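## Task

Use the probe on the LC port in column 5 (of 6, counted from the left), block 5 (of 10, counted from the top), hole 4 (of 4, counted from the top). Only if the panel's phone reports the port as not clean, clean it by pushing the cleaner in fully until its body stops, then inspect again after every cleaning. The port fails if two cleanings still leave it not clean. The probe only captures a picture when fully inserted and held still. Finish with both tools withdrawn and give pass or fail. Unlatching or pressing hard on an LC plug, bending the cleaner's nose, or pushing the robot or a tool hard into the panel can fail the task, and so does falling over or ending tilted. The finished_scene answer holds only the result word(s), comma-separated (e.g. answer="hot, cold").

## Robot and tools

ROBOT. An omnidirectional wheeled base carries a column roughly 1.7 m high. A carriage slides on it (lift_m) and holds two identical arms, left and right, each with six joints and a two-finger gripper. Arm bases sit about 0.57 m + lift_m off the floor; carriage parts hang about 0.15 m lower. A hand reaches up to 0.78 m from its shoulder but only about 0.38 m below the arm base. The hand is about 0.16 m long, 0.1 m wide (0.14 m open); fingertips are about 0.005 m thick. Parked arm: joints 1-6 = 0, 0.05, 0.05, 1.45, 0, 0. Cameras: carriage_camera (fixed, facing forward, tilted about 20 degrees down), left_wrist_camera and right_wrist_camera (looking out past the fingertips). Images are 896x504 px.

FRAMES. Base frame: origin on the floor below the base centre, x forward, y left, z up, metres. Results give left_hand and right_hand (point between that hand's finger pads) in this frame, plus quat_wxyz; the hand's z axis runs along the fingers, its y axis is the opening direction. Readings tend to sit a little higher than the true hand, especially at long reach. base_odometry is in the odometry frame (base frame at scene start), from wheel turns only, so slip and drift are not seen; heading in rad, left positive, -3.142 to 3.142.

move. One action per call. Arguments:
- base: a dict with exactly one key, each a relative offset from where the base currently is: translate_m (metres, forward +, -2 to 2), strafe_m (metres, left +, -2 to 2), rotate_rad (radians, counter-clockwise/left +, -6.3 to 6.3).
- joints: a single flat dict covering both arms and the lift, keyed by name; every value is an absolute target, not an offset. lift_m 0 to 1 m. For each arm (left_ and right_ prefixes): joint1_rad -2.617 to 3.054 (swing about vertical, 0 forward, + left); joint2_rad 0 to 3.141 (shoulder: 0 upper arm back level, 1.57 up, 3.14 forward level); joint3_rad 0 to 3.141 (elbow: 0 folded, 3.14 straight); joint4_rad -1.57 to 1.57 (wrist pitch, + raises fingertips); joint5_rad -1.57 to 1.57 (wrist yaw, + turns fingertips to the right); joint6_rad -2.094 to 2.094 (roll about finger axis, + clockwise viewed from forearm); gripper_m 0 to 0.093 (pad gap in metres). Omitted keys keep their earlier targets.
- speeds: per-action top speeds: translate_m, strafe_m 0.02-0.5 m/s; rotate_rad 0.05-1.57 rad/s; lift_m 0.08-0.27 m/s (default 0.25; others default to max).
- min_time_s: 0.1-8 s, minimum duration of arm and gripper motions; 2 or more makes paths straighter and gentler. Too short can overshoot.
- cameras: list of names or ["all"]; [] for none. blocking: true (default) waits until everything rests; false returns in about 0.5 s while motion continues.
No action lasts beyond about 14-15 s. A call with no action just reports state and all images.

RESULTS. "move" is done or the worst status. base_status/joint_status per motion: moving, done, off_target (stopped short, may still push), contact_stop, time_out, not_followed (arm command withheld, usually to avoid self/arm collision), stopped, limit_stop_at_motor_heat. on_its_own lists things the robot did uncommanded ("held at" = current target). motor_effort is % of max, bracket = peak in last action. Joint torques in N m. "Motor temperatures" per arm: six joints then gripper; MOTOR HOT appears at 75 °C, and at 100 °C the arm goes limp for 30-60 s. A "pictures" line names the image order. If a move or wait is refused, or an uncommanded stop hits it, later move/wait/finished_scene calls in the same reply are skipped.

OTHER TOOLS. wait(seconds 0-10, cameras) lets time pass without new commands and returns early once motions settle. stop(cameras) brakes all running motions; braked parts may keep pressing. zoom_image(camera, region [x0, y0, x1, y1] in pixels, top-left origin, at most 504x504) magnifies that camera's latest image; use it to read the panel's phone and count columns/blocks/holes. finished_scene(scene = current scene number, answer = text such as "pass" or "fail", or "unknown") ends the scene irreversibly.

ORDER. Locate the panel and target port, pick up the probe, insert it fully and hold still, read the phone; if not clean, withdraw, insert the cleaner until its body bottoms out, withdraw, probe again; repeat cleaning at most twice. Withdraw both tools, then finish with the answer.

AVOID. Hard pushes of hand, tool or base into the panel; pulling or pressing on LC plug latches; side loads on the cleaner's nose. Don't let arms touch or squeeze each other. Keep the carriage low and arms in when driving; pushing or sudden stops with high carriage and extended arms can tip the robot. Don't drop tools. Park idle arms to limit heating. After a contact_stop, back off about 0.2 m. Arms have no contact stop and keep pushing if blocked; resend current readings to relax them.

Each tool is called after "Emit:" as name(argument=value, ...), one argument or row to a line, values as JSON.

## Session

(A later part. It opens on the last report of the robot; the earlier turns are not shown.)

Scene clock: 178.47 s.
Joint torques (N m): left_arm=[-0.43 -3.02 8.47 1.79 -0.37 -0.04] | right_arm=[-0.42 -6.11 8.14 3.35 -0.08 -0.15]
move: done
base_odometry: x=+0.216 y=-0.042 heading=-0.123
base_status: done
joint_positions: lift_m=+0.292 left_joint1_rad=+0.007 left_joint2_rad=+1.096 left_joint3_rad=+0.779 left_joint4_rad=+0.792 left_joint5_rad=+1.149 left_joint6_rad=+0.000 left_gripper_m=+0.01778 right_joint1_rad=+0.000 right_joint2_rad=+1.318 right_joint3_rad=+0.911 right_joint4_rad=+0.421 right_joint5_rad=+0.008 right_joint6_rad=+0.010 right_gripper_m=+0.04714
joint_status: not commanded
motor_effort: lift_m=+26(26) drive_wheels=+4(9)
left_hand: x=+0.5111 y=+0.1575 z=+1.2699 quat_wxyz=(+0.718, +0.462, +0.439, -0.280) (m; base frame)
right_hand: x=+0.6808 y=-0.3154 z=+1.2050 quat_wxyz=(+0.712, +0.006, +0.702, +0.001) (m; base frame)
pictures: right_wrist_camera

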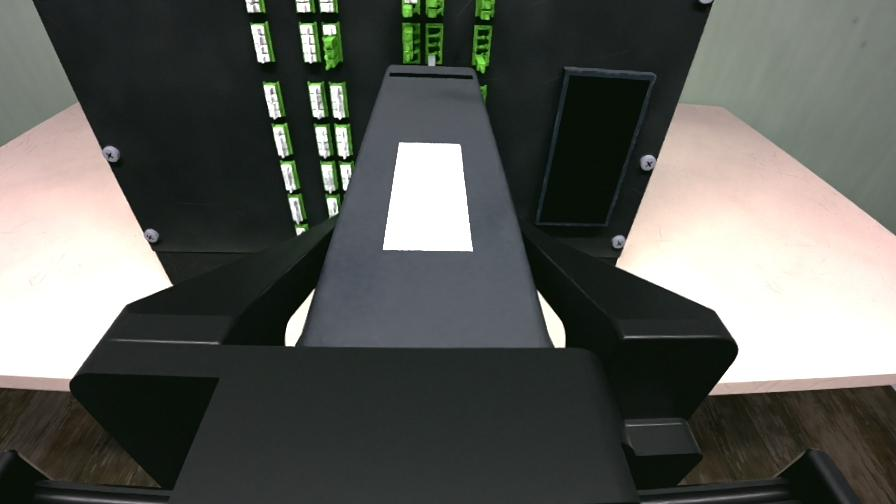

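Emit:
move(
  base={"translate_m": 0.002},
  speeds={"translate_m": 0.02},
  cameras=["right_wrist_camera"],
)

Emit:
zoom_image(
  camera="right_wrist_camera",
  region=[415, 20, 455, 70],
)

Scene clock: 179.20 s.
Joint torques (N m): left_arm=[-0.54 -3.04 8.14 1.84 -0.37 -0.05] | right_arm=[-0.47 -5.37 8.24 3.46 -0.1 -0.15]
move: done
base_odometry: x=+0.218 y=-0.042 heading=-0.123
base_status: done
joint_positions: lift_m=+0.292 left_joint1_rad=+0.007 left_joint2_rad=+1.096 left_joint3_rad=+0.779 left_joint4_rad=+0.793 left_joint5_rad=+1.149 left_joint6_rad=+0.000 left_gripper_m=+0.01778 right_joint1_rad=+0.000 right_joint2_rad=+1.311 right_joint3_rad=+0.911 right_joint4_rad=+0.412 right_joint5_rad=+0.008 right_joint6_rad=+0.009 right_gripper_m=+0.04714
joint_status: not commanded
motor_effort: lift_m=+26(26) drive_wheels=+4(9)
left_hand: x=+0.5110 y=+0.1575 z=+1.2700 quat_wxyz=(+0.718, +0.463, +0.439, -0.280) (m; base frame)
right_hand: x=+0.6792 y=-0.3155 z=+1.2059 quat_wxyz=(+0.711, +0.006, +0.703, +0.000) (m; base frame)
pictures: right_wrist_camera

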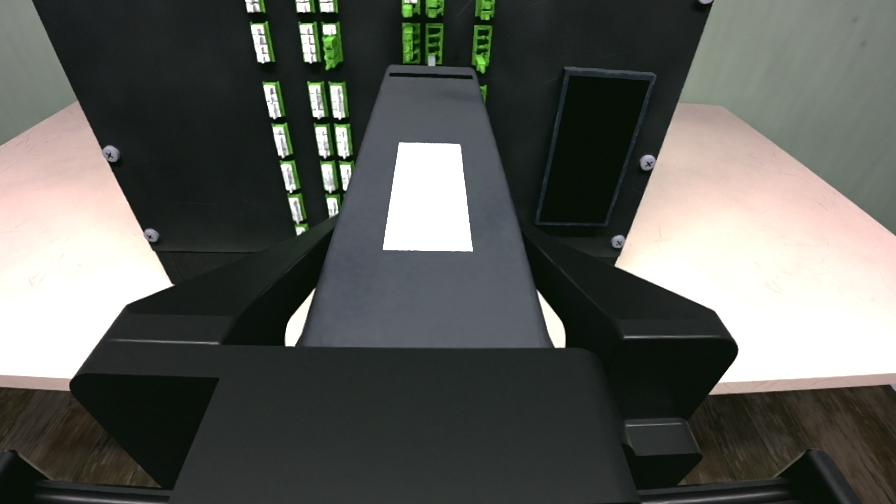

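Scaled by 10.080.

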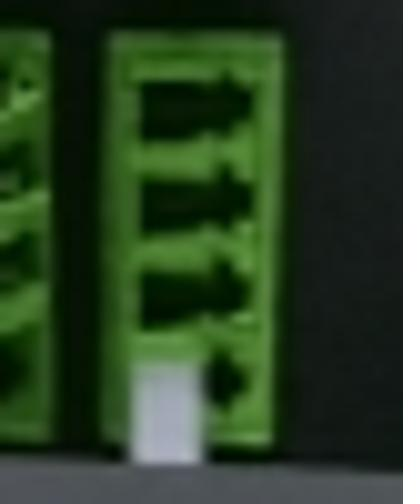

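Emit:
move(
  base={"translate_m": -0.0015},
  speeds={"translate_m": 0.02},
  cameras=[],
)

Emit:
wait(
  seconds=3,
  cameras=["all"],
)

Scene clock: 179.77 s.
Joint torques (N m): left_arm=[-0.29 -2.71 8.29 1.8 -0.34 -0.01] | right_arm=[-0.32 -5.97 8.23 3.39 -0.11 -0.15]
move: done
base_odometry: x=+0.217 y=-0.041 heading=-0.122
base_status: done
joint_positions: lift_m=+0.292 left_joint1_rad=+0.007 left_joint2_rad=+1.096 left_joint3_rad=+0.779 left_joint4_rad=+0.793 left_joint5_rad=+1.149 left_joint6_rad=+0.000 left_gripper_m=+0.01778 right_joint1_rad=+0.000 right_joint2_rad=+1.317 right_joint3_rad=+0.911 right_joint4_rad=+0.418 right_joint5_rad=+0.009 right_joint6_rad=+0.009 right_gripper_m=+0.04714
joint_status: not commanded
motor_effort: lift_m=+25(26) drive_wheels=+2(6)
left_hand: x=+0.5110 y=+0.1575 z=+1.2700 quat_wxyz=(+0.718, +0.463, +0.439, -0.280) (m; base frame)
right_hand: x=+0.6805 y=-0.3156 z=+1.2049 quat_wxyz=(+0.711, +0.006, +0.703, +0.000) (m; base frame)
pictures: none
No camera images: "cameras" was empty.

Scene clock: 182.77 s.
Joint torques (N m): left_arm=[-0.38 -2.91 8.38 1.82 -0.33 0] | right_arm=[-0.47 -5.98 8.23 3.38 -0.11 -0.15]
base_odometry: x=+0.217 y=-0.041 heading=-0.122
base_status: done
joint_positions: lift_m=+0.292 left_joint1_rad=+0.007 left_joint2_rad=+1.096 left_joint3_rad=+0.779 left_joint4_rad=+0.793 left_joint5_rad=+1.149 left_joint6_rad=+0.000 left_gripper_m=+0.01778 right_joint1_rad=+0.000 right_joint2_rad=+1.317 right_joint3_rad=+0.911 right_joint4_rad=+0.418 right_joint5_rad=+0.009 right_joint6_rad=+0.009 right_gripper_m=+0.04714
joint_status: not commanded
motor_effort: lift_m=+26(26) drive_wheels=+2(6)
left_hand: x=+0.5110 y=+0.1575 z=+1.2700 quat_wxyz=(+0.718, +0.463, +0.439, -0.280) (m; base frame)
right_hand: x=+0.6805 y=-0.3156 z=+1.2049 quat_wxyz=(+0.711, +0.006, +0.703, +0.000) (m; base frame)
wait: 3.00 s; at rest by 0.27 s
pictures: carriage_camera, left_wrist_camera, right_wrist_camera

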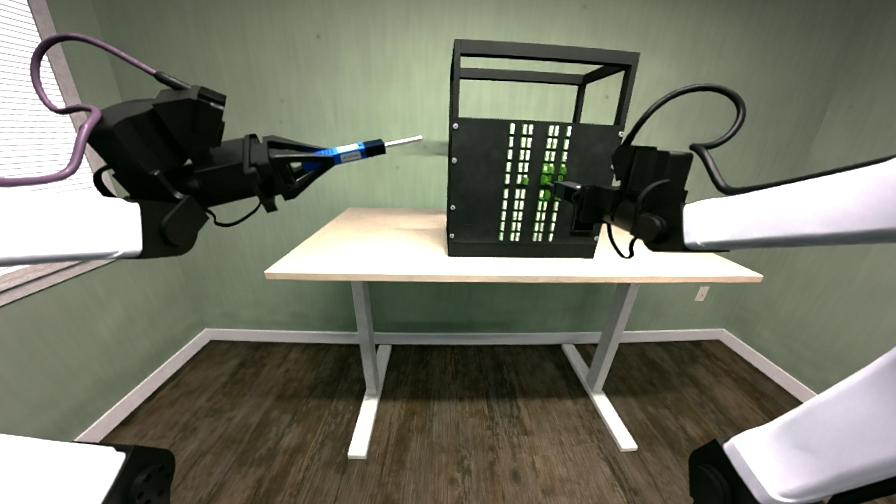

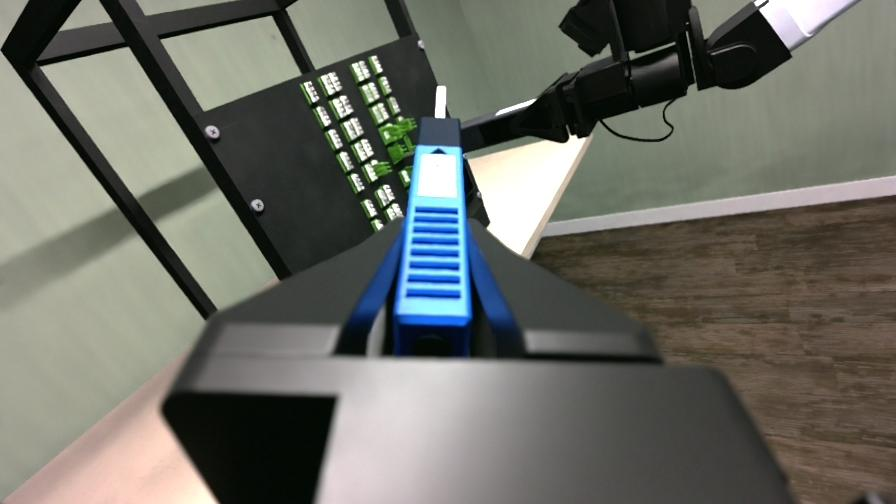

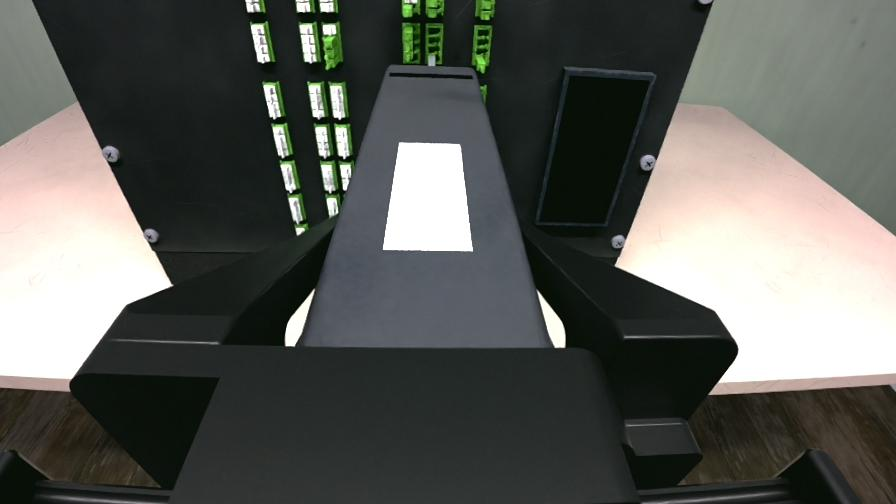

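Emit:
move(
  base={"translate_m": -0.003},
  speeds={"translate_m": 0.02},
  cameras=["right_wrist_camera"],
)

Emit:
zoom_image(
  camera="right_wrist_camera",
  region=[415, 20, 455, 70],
)

Scene clock: 183.63 s.
Joint torques (N m): left_arm=[-0.18 -2.77 8.25 1.81 -0.28 -0.02] | right_arm=[-0.49 -6.24 8.23 3.29 -0.11 -0.14]
move: done
base_odometry: x=+0.214 y=-0.041 heading=-0.123
base_status: done
joint_positions: lift_m=+0.292 left_joint1_rad=+0.007 left_joint2_rad=+1.096 left_joint3_rad=+0.779 left_joint4_rad=+0.793 left_joint5_rad=+1.149 left_joint6_rad=+0.000 left_gripper_m=+0.01778 right_joint1_rad=+0.000 right_joint2_rad=+1.321 right_joint3_rad=+0.911 right_joint4_rad=+0.425 right_joint5_rad=+0.009 right_joint6_rad=+0.009 right_gripper_m=+0.04714
joint_status: not commanded
motor_effort: lift_m=+25(26) drive_wheels=+0(8)
left_hand: x=+0.5110 y=+0.1575 z=+1.2700 quat_wxyz=(+0.718, +0.463, +0.439, -0.280) (m; base frame)
right_hand: x=+0.6813 y=-0.3156 z=+1.2048 quat_wxyz=(+0.712, +0.006, +0.702, +0.000) (m; base frame)
pictures: right_wrist_camera

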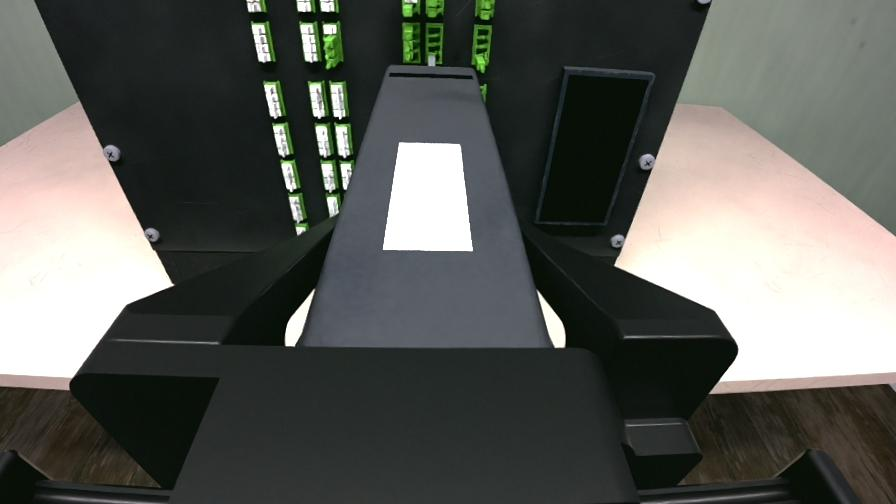

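Scaled by 10.080.

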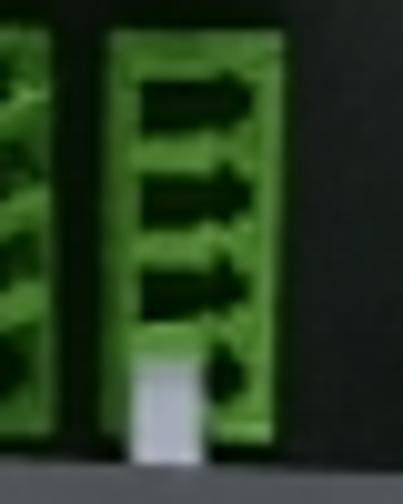

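Emit:
zoom_image(
  camera="right_wrist_camera",
  region=[530, 60, 670, 240],
)

Scaled by 2.800.

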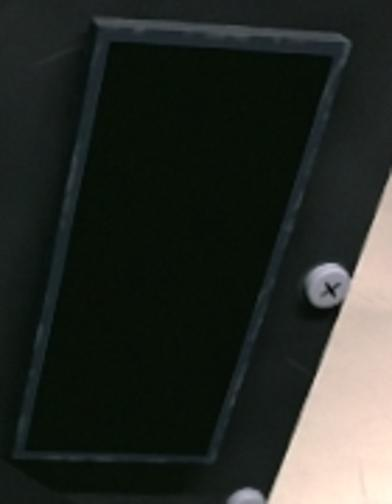

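Emit:
move(
  base={"translate_m": 0.003},
  speeds={"translate_m": 0.02},
  joints={"right_joint2_rad": 1.33},
  cameras=[],
)

Emit:
move(
  joints={"right_joint2_rad": 1.35},
  cameras=[],
)

Emit:
move(
  joints={"right_joint2_rad": 1.37},
  cameras=["right_wrist_camera"],
)

Emit:
wait(
  seconds=2,
  cameras=["right_wrist_camera"],
)

Emit:
zoom_image(
  camera="right_wrist_camera",
  region=[415, 20, 455, 70],
)

Scene clock: 184.70 s.
Joint torques (N m): left_arm=[-0.51 -2.89 8.21 1.8 -0.35 -0.03] | right_arm=[-0.43 -4.88 8.38 3.3 -0.11 -0.14]
move: done
base_odometry: x=+0.217 y=-0.041 heading=-0.122
base_status: done
joint_positions: lift_m=+0.292 left_joint1_rad=+0.007 left_joint2_rad=+1.096 left_joint3_rad=+0.779 left_joint4_rad=+0.793 left_joint5_rad=+1.149 left_joint6_rad=+0.000 left_gripper_m=+0.01778 right_joint1_rad=+0.000 right_joint2_rad=+1.323 right_joint3_rad=+0.911 right_joint4_rad=+0.426 right_joint5_rad=+0.009 right_joint6_rad=+0.009 right_gripper_m=+0.04714
joint_status: all done
motor_effort: lift_m=+26(26) drive_wheels=+1(8)
left_hand: x=+0.5110 y=+0.1575 z=+1.2700 quat_wxyz=(+0.718, +0.463, +0.439, -0.280) (m; base frame)
right_hand: x=+0.6818 y=-0.3156 z=+1.2042 quat_wxyz=(+0.712, +0.006, +0.702, +0.000) (m; base frame)
pictures: none
No camera images: "cameras" was empty.

Scene clock: 185.17 s.
Joint torques (N m): left_arm=[-0.24 -2.93 8.24 1.82 -0.36 -0.03] | right_arm=[-0.44 -3.64 8.18 3.22 -0.11 -0.15]
move: done
base_odometry: x=+0.217 y=-0.041 heading=-0.122
base_status: not commanded
joint_positions: lift_m=+0.292 left_joint1_rad=+0.007 left_joint2_rad=+1.096 left_joint3_rad=+0.779 left_joint4_rad=+0.793 left_joint5_rad=+1.149 left_joint6_rad=+0.000 left_gripper_m=+0.01778 right_joint1_rad=+0.000 right_joint2_rad=+1.330 right_joint3_rad=+0.911 right_joint4_rad=+0.433 right_joint5_rad=+0.009 right_joint6_rad=+0.009 right_gripper_m=+0.04714
joint_status: all done
motor_effort: lift_m=+25(26) drive_wheels=+1(2)
left_hand: x=+0.5110 y=+0.1575 z=+1.2700 quat_wxyz=(+0.718, +0.463, +0.439, -0.280) (m; base frame)
right_hand: x=+0.6833 y=-0.3156 z=+1.2029 quat_wxyz=(+0.712, +0.006, +0.702, +0.000) (m; base frame)
pictures: none
No camera images: "cameras" was empty.

Scene clock: 185.60 s.
Joint torques (N m): left_arm=[-0.34 -2.85 8.42 1.85 -0.3 0] | right_arm=[-0.43 -2.07 8.21 3.21 -0.11 -0.15]
move: done
base_odometry: x=+0.216 y=-0.041 heading=-0.122
base_status: not commanded
joint_positions: lift_m=+0.292 left_joint1_rad=+0.007 left_joint2_rad=+1.096 left_joint3_rad=+0.779 left_joint4_rad=+0.793 left_joint5_rad=+1.149 left_joint6_rad=+0.000 left_gripper_m=+0.01778 right_joint1_rad=+0.000 right_joint2_rad=+1.332 right_joint3_rad=+0.911 right_joint4_rad=+0.435 right_joint5_rad=+0.009 right_joint6_rad=+0.009 right_gripper_m=+0.04714
joint_status: all done
motor_effort: lift_m=+26(26) drive_wheels=+2(2)
left_hand: x=+0.5110 y=+0.1575 z=+1.2700 quat_wxyz=(+0.718, +0.463, +0.439, -0.280) (m; base frame)
right_hand: x=+0.6838 y=-0.3156 z=+1.2024 quat_wxyz=(+0.712, +0.006, +0.702, +0.000) (m; base frame)
pictures: right_wrist_camera

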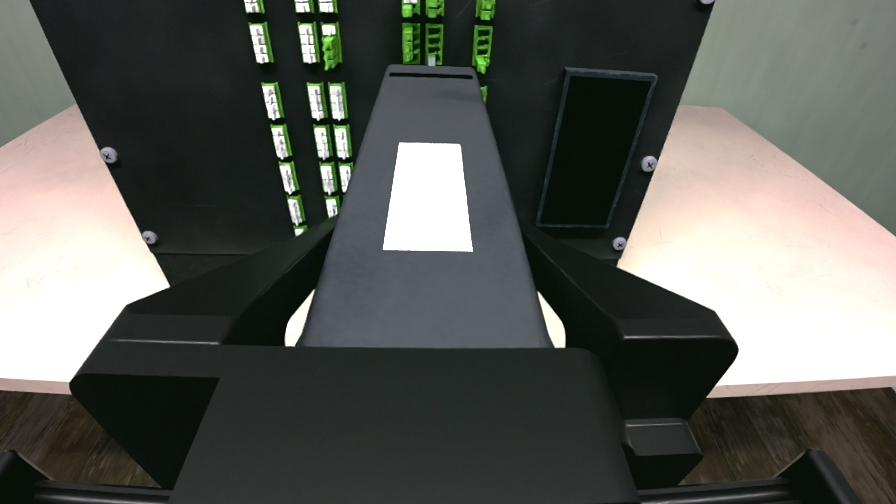

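Scene clock: 187.60 s.
Joint torques (N m): left_arm=[-0.36 -2.91 8.29 1.8 -0.31 -0.05] | right_arm=[-0.47 -2.09 8.23 3.2 -0.11 -0.15]
base_odometry: x=+0.216 y=-0.041 heading=-0.122
base_status: not commanded
joint_positions: lift_m=+0.292 left_joint1_rad=+0.007 left_joint2_rad=+1.096 left_joint3_rad=+0.779 left_joint4_rad=+0.793 left_joint5_rad=+1.149 left_joint6_rad=+0.000 left_gripper_m=+0.01778 right_joint1_rad=+0.000 right_joint2_rad=+1.332 right_joint3_rad=+0.911 right_joint4_rad=+0.435 right_joint5_rad=+0.009 right_joint6_rad=+0.009 right_gripper_m=+0.04714
joint_status: all done
motor_effort: lift_m=+25(26) drive_wheels=+2(2)
left_hand: x=+0.5110 y=+0.1575 z=+1.2700 quat_wxyz=(+0.718, +0.463, +0.439, -0.280) (m; base frame)
right_hand: x=+0.6838 y=-0.3156 z=+1.2024 quat_wxyz=(+0.712, +0.006, +0.702, +0.000) (m; base frame)
wait: 2.00 s; at rest by 0.27 s
pictures: right_wrist_camera

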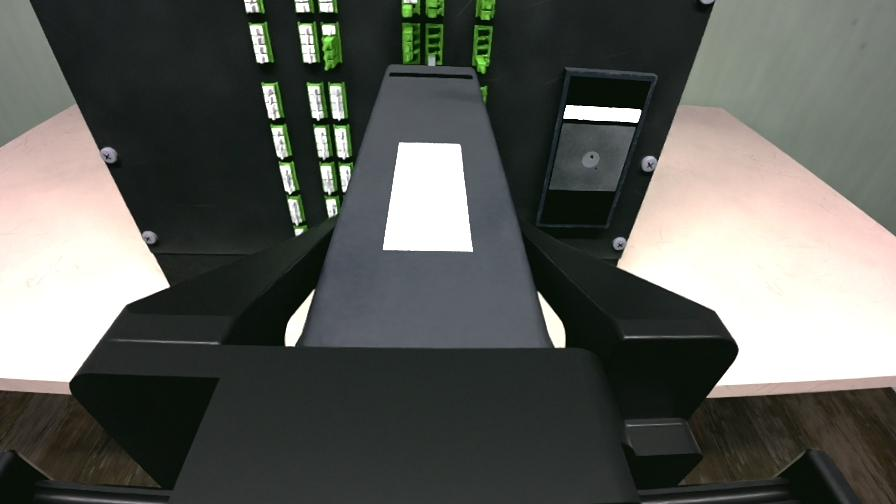

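Scaled by 10.080.

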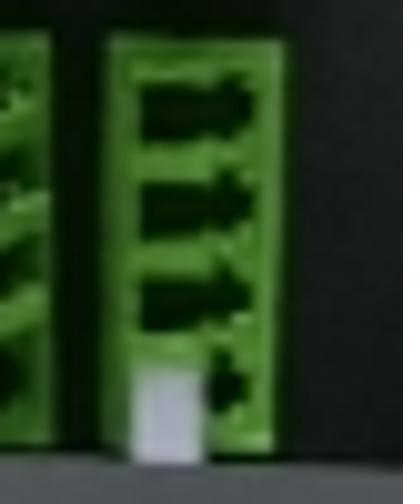

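YES — the phone lit up. Full depth at sum ≈0.8998.

Emit:
zoom_image(
  camera="right_wrist_camera",
  region=[530, 60, 670, 240],
)

Emit:
zoom_image(
  camera="right_wrist_camera",
  region=[550, 95, 650, 195],
)

Scaled by 2.800.

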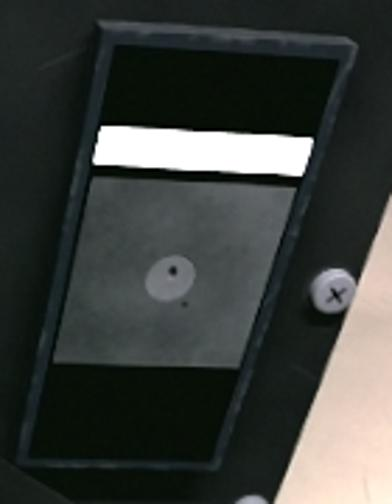

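Scaled by 5.040.

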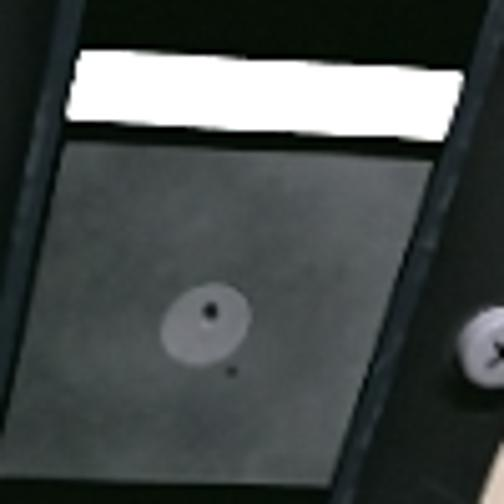

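Emit:
zoom_image(
  camera="right_wrist_camera",
  region=[560, 102, 645, 126],
)

Emit:
zoom_image(
  camera="right_wrist_camera",
  region=[575, 145, 607, 177],
)

Emit:
move(
  cameras=["all"],
)

Scaled by 5.929.

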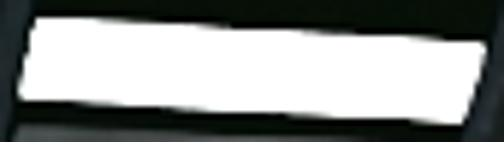

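Scaled by 15.750.

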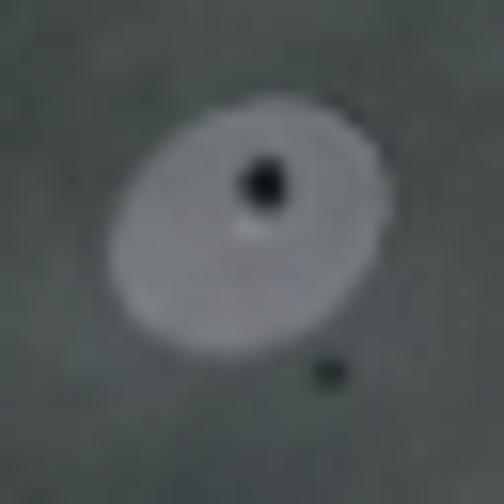

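Scene clock: 187.87 s.
Joint torques (N m): left_arm=[-0.5 -3.04 8.21 1.77 -0.32 -0.04] | right_arm=[-0.46 -2.06 8.23 3.2 -0.11 -0.14]
Motor temperatures (°C): left_arm=[28 26 35 36 27 26 29] | right_arm=[24 38 39 45 24 24 28]
base_odometry: x=+0.216 y=-0.041 heading=-0.122
base_status: not commanded
joint_positions: lift_m=+0.292 left_joint1_rad=+0.007 left_joint2_rad=+1.096 left_joint3_rad=+0.779 left_joint4_rad=+0.793 left_joint5_rad=+1.149 left_joint6_rad=+0.000 left_gripper_m=+0.01778 right_joint1_rad=+0.000 right_joint2_rad=+1.332 right_joint3_rad=+0.911 right_joint4_rad=+0.435 right_joint5_rad=+0.009 right_joint6_rad=+0.009 right_gripper_m=+0.04714
joint_status: all done
motor_effort: lift_m=+25(26) drive_wheels=+1(2)
left_hand: x=+0.5110 y=+0.1575 z=+1.2700 quat_wxyz=(+0.718, +0.463, +0.439, -0.280) (m; base frame)
right_hand: x=+0.6838 y=-0.3156 z=+1.2024 quat_wxyz=(+0.712, +0.006, +0.702, +0.000) (m; base frame)
pictures: carriage_camera, left_wrist_camera, right_wrist_camera

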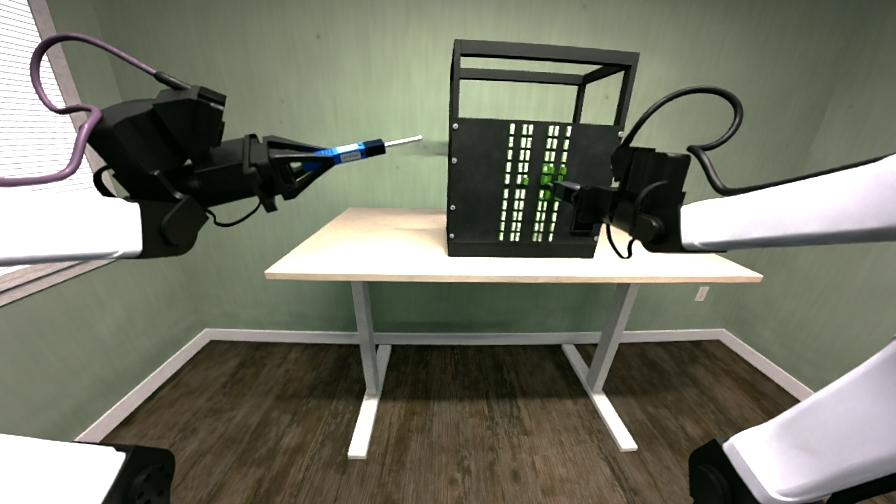

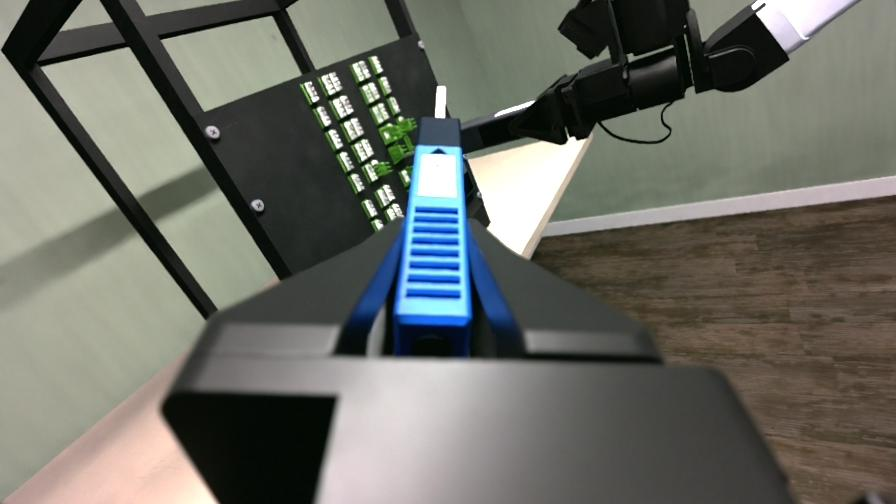

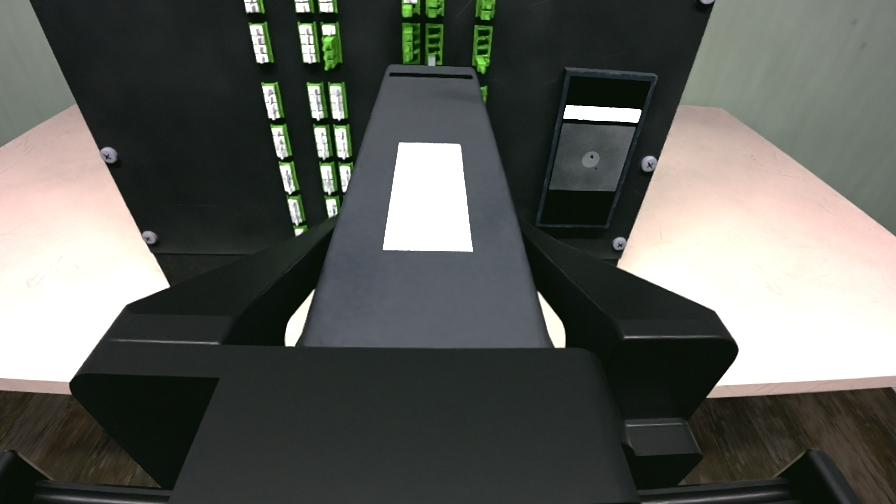

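Emit:
move(
  joints={"right_joint2_rad": 1.318},
  cameras=[],
)

Emit:
move(
  base={"translate_m": -0.006},
  speeds={"translate_m": 0.02},
  cameras=[],
)

Emit:
move(
  base={"translate_m": -0.008},
  speeds={"translate_m": 0.03},
  cameras=["right_wrist_camera"],
)

Scene clock: 188.77 s.
Joint torques (N m): left_arm=[-0.38 -2.99 8.18 1.79 -0.33 0] | right_arm=[-0.43 -6.53 8.23 3.21 -0.11 -0.14]
move: done
base_odometry: x=+0.216 y=-0.041 heading=-0.122
base_status: not commanded
joint_positions: lift_m=+0.292 left_joint1_rad=+0.007 left_joint2_rad=+1.096 left_joint3_rad=+0.779 left_joint4_rad=+0.793 left_joint5_rad=+1.149 left_joint6_rad=+0.000 left_gripper_m=+0.01778 right_joint1_rad=+0.000 right_joint2_rad=+1.330 right_joint3_rad=+0.911 right_joint4_rad=+0.435 right_joint5_rad=+0.009 right_joint6_rad=+0.009 right_gripper_m=+0.04714
joint_status: all done
motor_effort: lift_m=+26(26) drive_wheels=+2(2)
left_hand: x=+0.5110 y=+0.1575 z=+1.2700 quat_wxyz=(+0.718, +0.463, +0.439, -0.280) (m; base frame)
right_hand: x=+0.6832 y=-0.3156 z=+1.2035 quat_wxyz=(+0.713, +0.006, +0.701, +0.000) (m; base frame)
pictures: none
No camera images: "cameras" was empty.

Scene clock: 189.57 s.
Joint torques (N m): left_arm=[-0.25 -2.92 8.24 1.82 -0.36 -0.04] | right_arm=[-0.43 -6.57 8.23 3.18 -0.1 -0.15]
move: done
base_odometry: x=+0.211 y=-0.041 heading=-0.123
base_status: done
joint_positions: lift_m=+0.292 left_joint1_rad=+0.007 left_joint2_rad=+1.096 left_joint3_rad=+0.779 left_joint4_rad=+0.793 left_joint5_rad=+1.149 left_joint6_rad=+0.000 left_gripper_m=+0.01778 right_joint1_rad=+0.000 right_joint2_rad=+1.330 right_joint3_rad=+0.911 right_joint4_rad=+0.436 right_joint5_rad=+0.009 right_joint6_rad=+0.009 right_gripper_m=+0.04714
joint_status: not commanded
motor_effort: lift_m=+26(26) drive_wheels=+3(6)
left_hand: x=+0.5110 y=+0.1575 z=+1.2700 quat_wxyz=(+0.718, +0.463, +0.439, -0.280) (m; base frame)
right_hand: x=+0.6832 y=-0.3156 z=+1.2037 quat_wxyz=(+0.713, +0.006, +0.701, +0.000) (m; base frame)
pictures: none
No camera images: "cameras" was empty.

Scene clock: 190.37 s.
Joint torques (N m): left_arm=[-0.51 -2.96 8.23 1.81 -0.37 -0.04] | right_arm=[-0.43 -6.58 8.21 3.14 -0.08 -0.15]
move: done
base_odometry: x=+0.203 y=-0.040 heading=-0.123
base_status: done
joint_positions: lift_m=+0.292 left_joint1_rad=+0.007 left_joint2_rad=+1.096 left_joint3_rad=+0.779 left_joint4_rad=+0.793 left_joint5_rad=+1.149 left_joint6_rad=+0.000 left_gripper_m=+0.01778 right_joint1_rad=+0.000 right_joint2_rad=+1.330 right_joint3_rad=+0.911 right_joint4_rad=+0.436 right_joint5_rad=+0.007 right_joint6_rad=+0.009 right_gripper_m=+0.04714
joint_status: not commanded
motor_effort: lift_m=+25(26) drive_wheels=+6(12)
left_hand: x=+0.5110 y=+0.1575 z=+1.2700 quat_wxyz=(+0.718, +0.463, +0.439, -0.280) (m; base frame)
right_hand: x=+0.6832 y=-0.3153 z=+1.2038 quat_wxyz=(+0.713, +0.006, +0.701, +0.001) (m; base frame)
pictures: right_wrist_camera

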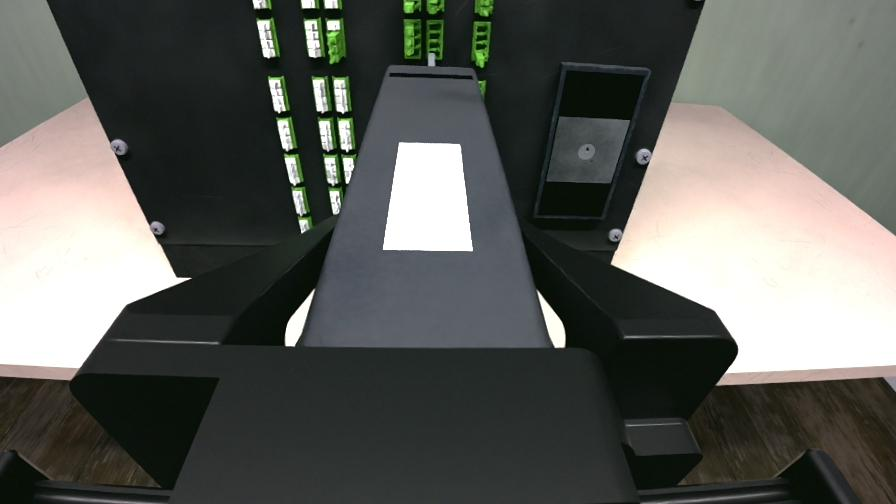

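Emit:
move(
  base={"translate_m": -0.1},
  speeds={"translate_m": 0.15},
  cameras=[],
)

Emit:
move(
  base={"strafe_m": -0.63},
  speeds={"strafe_m": 0.2},
  joints={"left_joint1_rad": 0.0, "left_joint2_rad": 1.33, "left_joint3_rad": 0.93, "left_joint4_rad": 0.42, "left_joint5_rad": 0.0},
  min_time_s=3,
  cameras=["all"],
)

Emit:
zoom_image(
  camera="left_wrist_camera",
  region=[380, 60, 510, 210],
)

Scene clock: 192.17 s.
Joint torques (N m): left_arm=[-0.34 -2.93 8.21 1.79 -0.33 -0.01] | right_arm=[-0.43 -6.61 8.17 3.25 -0.07 -0.15]
move: done
base_odometry: x=+0.103 y=-0.028 heading=-0.123
base_status: done
joint_positions: lift_m=+0.292 left_joint1_rad=+0.007 left_joint2_rad=+1.096 left_joint3_rad=+0.779 left_joint4_rad=+0.793 left_joint5_rad=+1.149 left_joint6_rad=+0.000 left_gripper_m=+0.01778 right_joint1_rad=+0.000 right_joint2_rad=+1.330 right_joint3_rad=+0.911 right_joint4_rad=+0.431 right_joint5_rad=+0.007 right_joint6_rad=+0.009 right_gripper_m=+0.04714
joint_status: not commanded
motor_effort: lift_m=+25(26) drive_wheels=-1(13)
left_hand: x=+0.5110 y=+0.1575 z=+1.2700 quat_wxyz=(+0.718, +0.463, +0.439, -0.280) (m; base frame)
right_hand: x=+0.6832 y=-0.3152 z=+1.2025 quat_wxyz=(+0.711, +0.005, +0.703, +0.001) (m; base frame)
pictures: none
No camera images: "cameras" was empty.

Scene clock: 196.50 s.
Joint torques (N m): left_arm=[-0.16 -4.56 9.78 2.61 -0.14 0.04] | right_arm=[-0.29 -6.5 8.24 3.25 -0.01 -0.14]
move: done
base_odometry: x=+0.025 y=-0.653 heading=-0.124
base_status: done
joint_positions: lift_m=+0.292 left_joint1_rad=+0.005 left_joint2_rad=+1.316 left_joint3_rad=+0.900 left_joint4_rad=+0.424 left_joint5_rad=+0.008 left_joint6_rad=+0.000 left_gripper_m=+0.01778 right_joint1_rad=-0.001 right_joint2_rad=+1.330 right_joint3_rad=+0.911 right_joint4_rad=+0.431 right_joint5_rad=+0.002 right_joint6_rad=+0.009 right_gripper_m=+0.04714
joint_status: all done
motor_effort: lift_m=+26(26) drive_wheels=-3(9)
left_hand: x=+0.6798 y=+0.3151 z=+1.2012 quat_wxyz=(+0.710, +0.001, +0.704, -0.001) (m; base frame)
right_hand: x=+0.6832 y=-0.3151 z=+1.2025 quat_wxyz=(+0.711, +0.004, +0.703, +0.002) (m; base frame)
pictures: carriage_camera, left_wrist_camera, right_wrist_camera

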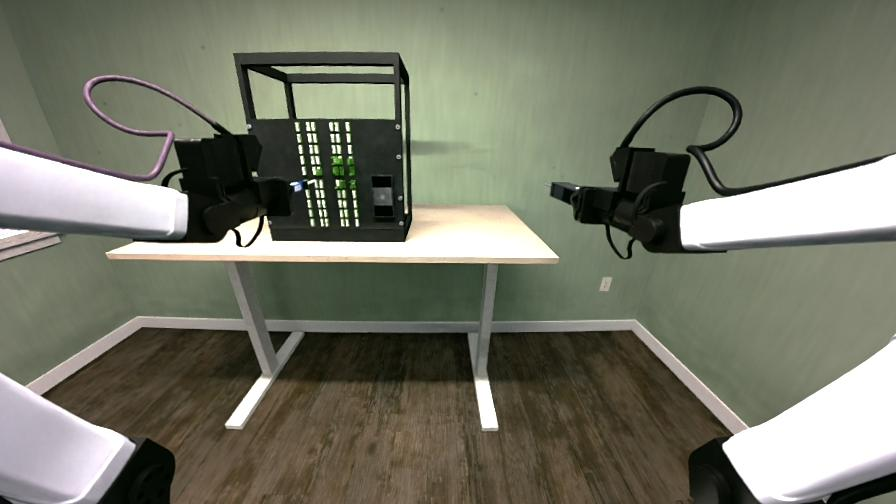

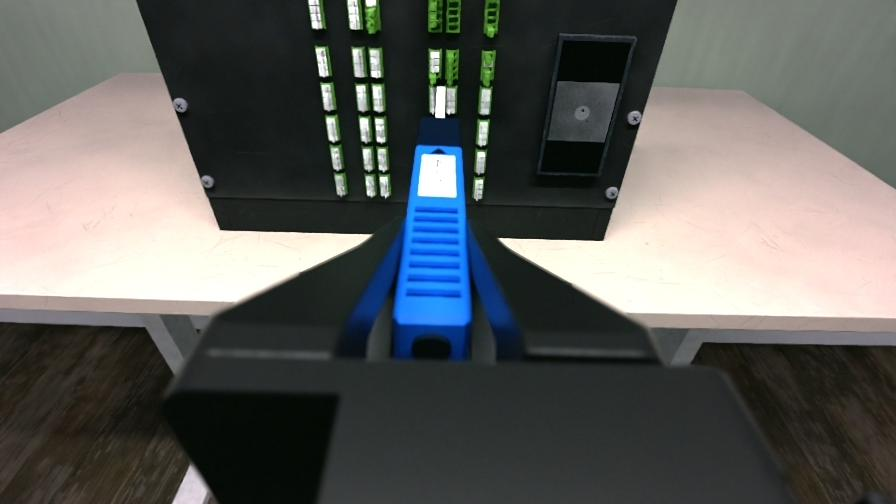

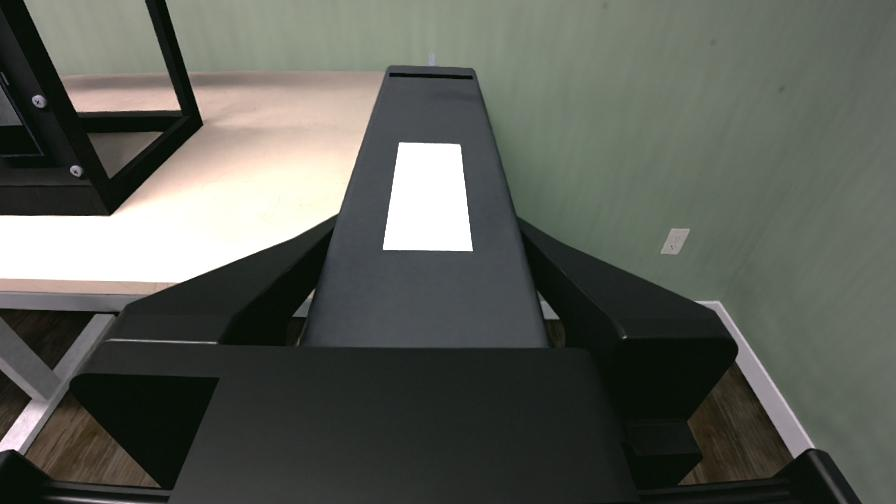

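Scaled by 3.360.

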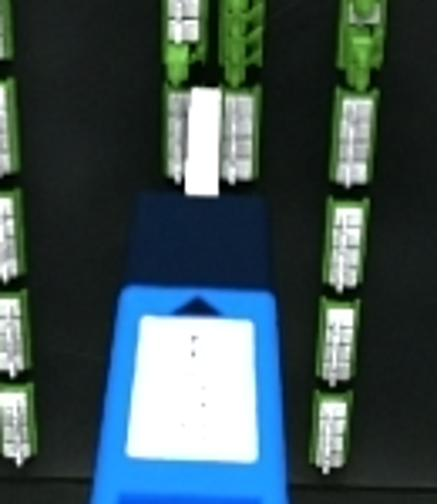

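Emit:
move(
  base={"rotate_rad": -0.025},
  speeds={"rotate_rad": 0.1},
  cameras=[],
)

Emit:
move(
  base={"strafe_m": 0.012},
  speeds={"strafe_m": 0.05},
  cameras=[],
)

Emit:
move(
  base={"translate_m": 0.11},
  speeds={"translate_m": 0.1},
  cameras=["left_wrist_camera"],
)

Emit:
zoom_image(
  camera="left_wrist_camera",
  region=[400, 0, 500, 130],
)

Scene clock: 198.13 s.
Joint torques (N m): left_arm=[-0.02 -4.72 9.66 2.62 -0.17 0.01] | right_arm=[-0.2 -6.53 8.27 3.27 0.01 -0.14]
move: done
base_odometry: x=+0.026 y=-0.653 heading=-0.148
base_status: done
joint_positions: lift_m=+0.292 left_joint1_rad=+0.003 left_joint2_rad=+1.316 left_joint3_rad=+0.901 left_joint4_rad=+0.421 left_joint5_rad=+0.006 left_joint6_rad=+0.000 left_gripper_m=+0.01778 right_joint1_rad=-0.002 right_joint2_rad=+1.330 right_joint3_rad=+0.911 right_joint4_rad=+0.428 right_joint5_rad=+0.001 right_joint6_rad=+0.009 right_gripper_m=+0.04714
joint_status: not commanded
motor_effort: lift_m=+26(26) drive_wheels=-8(12)
left_hand: x=+0.6799 y=+0.3146 z=+1.2008 quat_wxyz=(+0.709, +0.001, +0.705, -0.001) (m; base frame)
right_hand: x=+0.6832 y=-0.3153 z=+1.2019 quat_wxyz=(+0.711, +0.004, +0.704, +0.002) (m; base frame)
pictures: none
No camera images: "cameras" was empty.

Scene clock: 198.90 s.
Joint torques (N m): left_arm=[-0.09 -4.59 9.44 2.64 -0.11 0.02] | right_arm=[-0.42 -6.54 8.25 3.26 0 -0.14]
move: done
base_odometry: x=+0.027 y=-0.641 heading=-0.147
base_status: done
joint_positions: lift_m=+0.292 left_joint1_rad=+0.003 left_joint2_rad=+1.316 left_joint3_rad=+0.901 left_joint4_rad=+0.421 left_joint5_rad=+0.004 left_joint6_rad=+0.000 left_gripper_m=+0.01778 right_joint1_rad=-0.001 right_joint2_rad=+1.330 right_joint3_rad=+0.911 right_joint4_rad=+0.428 right_joint5_rad=+0.000 right_joint6_rad=+0.009 right_gripper_m=+0.04714
joint_status: not commanded
motor_effort: lift_m=+25(26) drive_wheels=-7(15)
left_hand: x=+0.6800 y=+0.3148 z=+1.2010 quat_wxyz=(+0.709, +0.000, +0.705, +0.000) (m; base frame)
right_hand: x=+0.6832 y=-0.3148 z=+1.2019 quat_wxyz=(+0.711, +0.004, +0.704, +0.003) (m; base frame)
pictures: none
No camera images: "cameras" was empty.

Scene clock: 200.73 s.
Joint torques (N m): left_arm=[-0.05 -4.75 9.48 2.66 -0.14 0.02] | right_arm=[-0.21 -6.65 8.31 3.28 0.01 -0.15]
move: done
base_odometry: x=+0.136 y=-0.658 heading=-0.147
base_status: done
joint_positions: lift_m=+0.292 left_joint1_rad=+0.003 left_joint2_rad=+1.318 left_joint3_rad=+0.902 left_joint4_rad=+0.419 left_joint5_rad=+0.004 left_joint6_rad=+0.000 left_gripper_m=+0.01778 right_joint1_rad=-0.001 right_joint2_rad=+1.330 right_joint3_rad=+0.911 right_joint4_rad=+0.428 right_joint5_rad=+0.000 right_joint6_rad=+0.009 right_gripper_m=+0.04714
joint_status: not commanded
motor_effort: lift_m=+26(26) drive_wheels=-6(10)
left_hand: x=+0.6804 y=+0.3148 z=+1.2006 quat_wxyz=(+0.708, +0.000, +0.706, +0.000) (m; base frame)
right_hand: x=+0.6832 y=-0.3148 z=+1.2019 quat_wxyz=(+0.711, +0.004, +0.704, +0.003) (m; base frame)
pictures: left_wrist_camera

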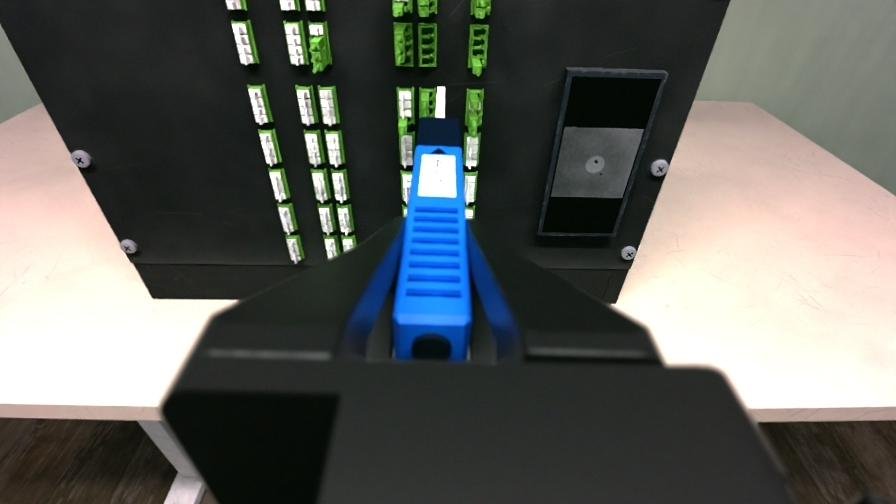

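Scaled by 3.877.

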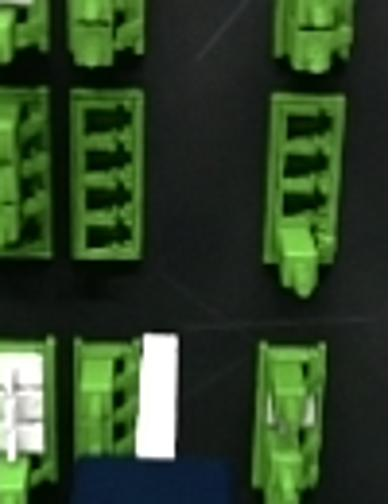

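Emit:
move(
  base={"strafe_m": 0.0095},
  speeds={"strafe_m": 0.05},
  joints={"lift_m": 0.284, "left_joint6_rad": -0.015},
  cameras=[],
)

Emit:
move(
  base={"translate_m": 0.035},
  speeds={"translate_m": 0.05},
  cameras=["left_wrist_camera"],
)

Emit:
zoom_image(
  camera="left_wrist_camera",
  region=[410, 20, 480, 120],
)

Emit:
zoom_image(
  camera="left_wrist_camera",
  region=[380, 110, 500, 230],
)

Scene clock: 202.23 s.
Joint torques (N m): left_arm=[0.1 -5.24 9.03 2.77 -0.1 -0.11] | right_arm=[-0.32 -6.79 8.08 3.35 -0.01 -0.15]
move: done
base_odometry: x=+0.138 y=-0.649 heading=-0.148
base_status: done
joint_positions: lift_m=+0.284 left_joint1_rad=+0.001 left_joint2_rad=+1.322 left_joint3_rad=+0.907 left_joint4_rad=+0.413 left_joint5_rad=+0.002 left_joint6_rad=-0.002 left_gripper_m=+0.01778 right_joint1_rad=-0.002 right_joint2_rad=+1.332 right_joint3_rad=+0.911 right_joint4_rad=+0.423 right_joint5_rad=+0.000 right_joint6_rad=+0.009 right_gripper_m=+0.04714
joint_status: all done
motor_effort: lift_m=+22(23) drive_wheels=+6(9)
left_hand: x=+0.6815 y=+0.3144 z=+1.1914 quat_wxyz=(+0.707, +0.000, +0.708, -0.001) (m; base frame)
right_hand: x=+0.6837 y=-0.3151 z=+1.1912 quat_wxyz=(+0.708, +0.004, +0.706, +0.002) (m; base frame)
pictures: none
No camera images: "cameras" was empty.

Scene clock: 203.43 s.
Joint torques (N m): left_arm=[0.18 -5.19 9.01 2.72 -0.11 -0.12] | right_arm=[-0.24 -6.76 8.2 3.34 0.01 -0.15]
move: done
base_odometry: x=+0.172 y=-0.653 heading=-0.147
base_status: done
joint_positions: lift_m=+0.284 left_joint1_rad=+0.001 left_joint2_rad=+1.322 left_joint3_rad=+0.907 left_joint4_rad=+0.413 left_joint5_rad=+0.002 left_joint6_rad=-0.002 left_gripper_m=+0.01778 right_joint1_rad=-0.002 right_joint2_rad=+1.332 right_joint3_rad=+0.911 right_joint4_rad=+0.423 right_joint5_rad=+0.000 right_joint6_rad=+0.009 right_gripper_m=+0.04714
joint_status: not commanded
motor_effort: lift_m=+22(22) drive_wheels=-6(12)
left_hand: x=+0.6815 y=+0.3144 z=+1.1914 quat_wxyz=(+0.707, +0.000, +0.708, -0.001) (m; base frame)
right_hand: x=+0.6837 y=-0.3151 z=+1.1913 quat_wxyz=(+0.708, +0.004, +0.706, +0.003) (m; base frame)
pictures: left_wrist_camera

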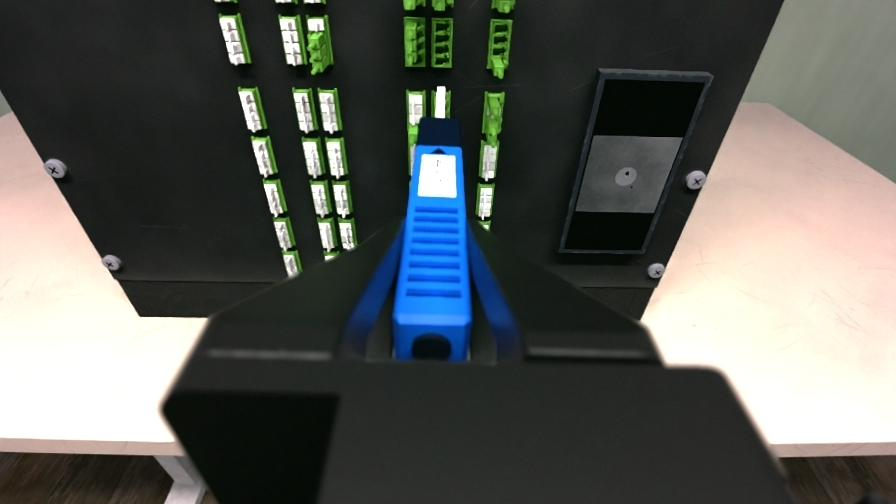

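Scaled by 5.040.

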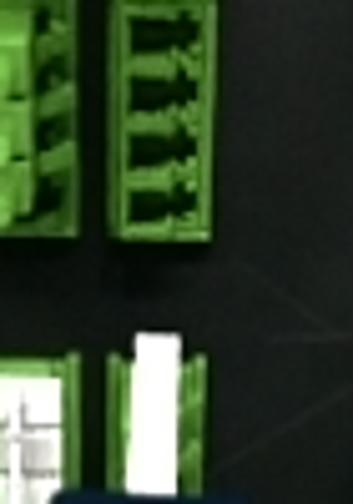

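Scaled by 4.200.

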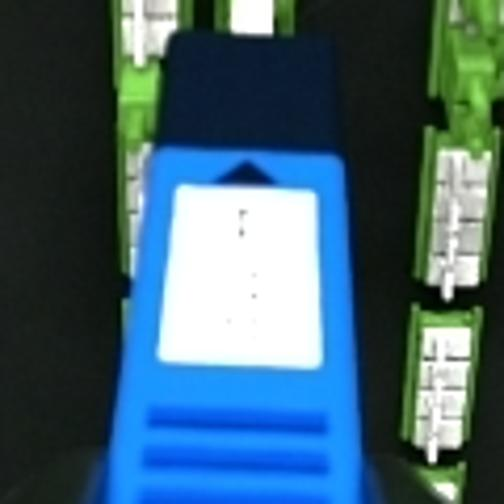

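Emit:
move(
  base={"strafe_m": 0.003},
  speeds={"strafe_m": 0.05},
  joints={"lift_m": 0.2828, "left_joint6_rad": -0.04},
  cameras=[],
)

Emit:
move(
  base={"translate_m": 0.02},
  speeds={"translate_m": 0.03},
  cameras=["left_wrist_camera"],
)

Emit:
zoom_image(
  camera="left_wrist_camera",
  region=[410, 20, 480, 120],
)

Scene clock: 204.60 s.
Joint torques (N m): left_arm=[0.21 -5.22 9.01 2.72 -0.07 -0.14] | right_arm=[-0.21 -6.82 8.2 3.33 0.01 -0.14]
move: done
base_odometry: x=+0.173 y=-0.651 heading=-0.148
base_status: done
joint_positions: lift_m=+0.283 left_joint1_rad=+0.001 left_joint2_rad=+1.322 left_joint3_rad=+0.907 left_joint4_rad=+0.412 left_joint5_rad=+0.002 left_joint6_rad=-0.025 left_gripper_m=+0.01778 right_joint1_rad=-0.002 right_joint2_rad=+1.332 right_joint3_rad=+0.911 right_joint4_rad=+0.424 right_joint5_rad=+0.000 right_joint6_rad=+0.009 right_gripper_m=+0.04714
joint_status: all done
motor_effort: lift_m=+21(22) drive_wheels=+7(7)
left_hand: x=+0.6815 y=+0.3145 z=+1.1901 quat_wxyz=(+0.706, -0.009, +0.708, -0.009) (m; base frame)
right_hand: x=+0.6837 y=-0.3150 z=+1.1905 quat_wxyz=(+0.708, +0.004, +0.706, +0.003) (m; base frame)
pictures: none
No camera images: "cameras" was empty.

Scene clock: 205.77 s.
Joint torques (N m): left_arm=[0.06 -5.3 8.95 2.77 -0.09 -0.15] | right_arm=[-0.21 -6.8 8.24 3.32 0.01 -0.14]
move: done
base_odometry: x=+0.192 y=-0.653 heading=-0.147
base_status: done
joint_positions: lift_m=+0.283 left_joint1_rad=+0.001 left_joint2_rad=+1.322 left_joint3_rad=+0.907 left_joint4_rad=+0.411 left_joint5_rad=+0.002 left_joint6_rad=-0.026 left_gripper_m=+0.01778 right_joint1_rad=-0.002 right_joint2_rad=+1.332 right_joint3_rad=+0.911 right_joint4_rad=+0.425 right_joint5_rad=+0.000 right_joint6_rad=+0.009 right_gripper_m=+0.04714
joint_status: not commanded
motor_effort: lift_m=+21(21) drive_wheels=-6(13)
left_hand: x=+0.6815 y=+0.3145 z=+1.1900 quat_wxyz=(+0.706, -0.009, +0.708, -0.009) (m; base frame)
right_hand: x=+0.6837 y=-0.3152 z=+1.1907 quat_wxyz=(+0.708, +0.004, +0.706, +0.002) (m; base frame)
pictures: left_wrist_camera

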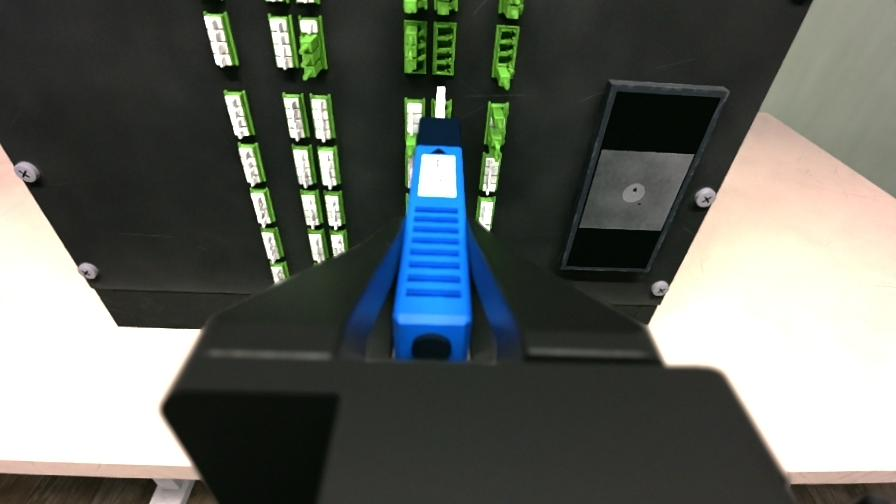

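Scaled by 5.040.

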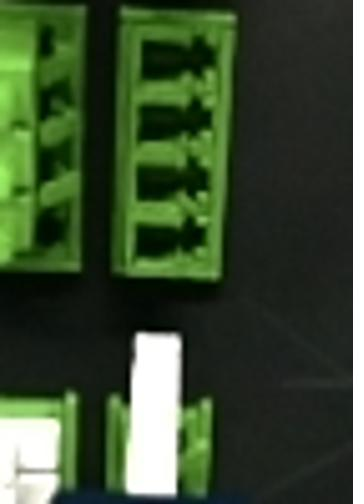

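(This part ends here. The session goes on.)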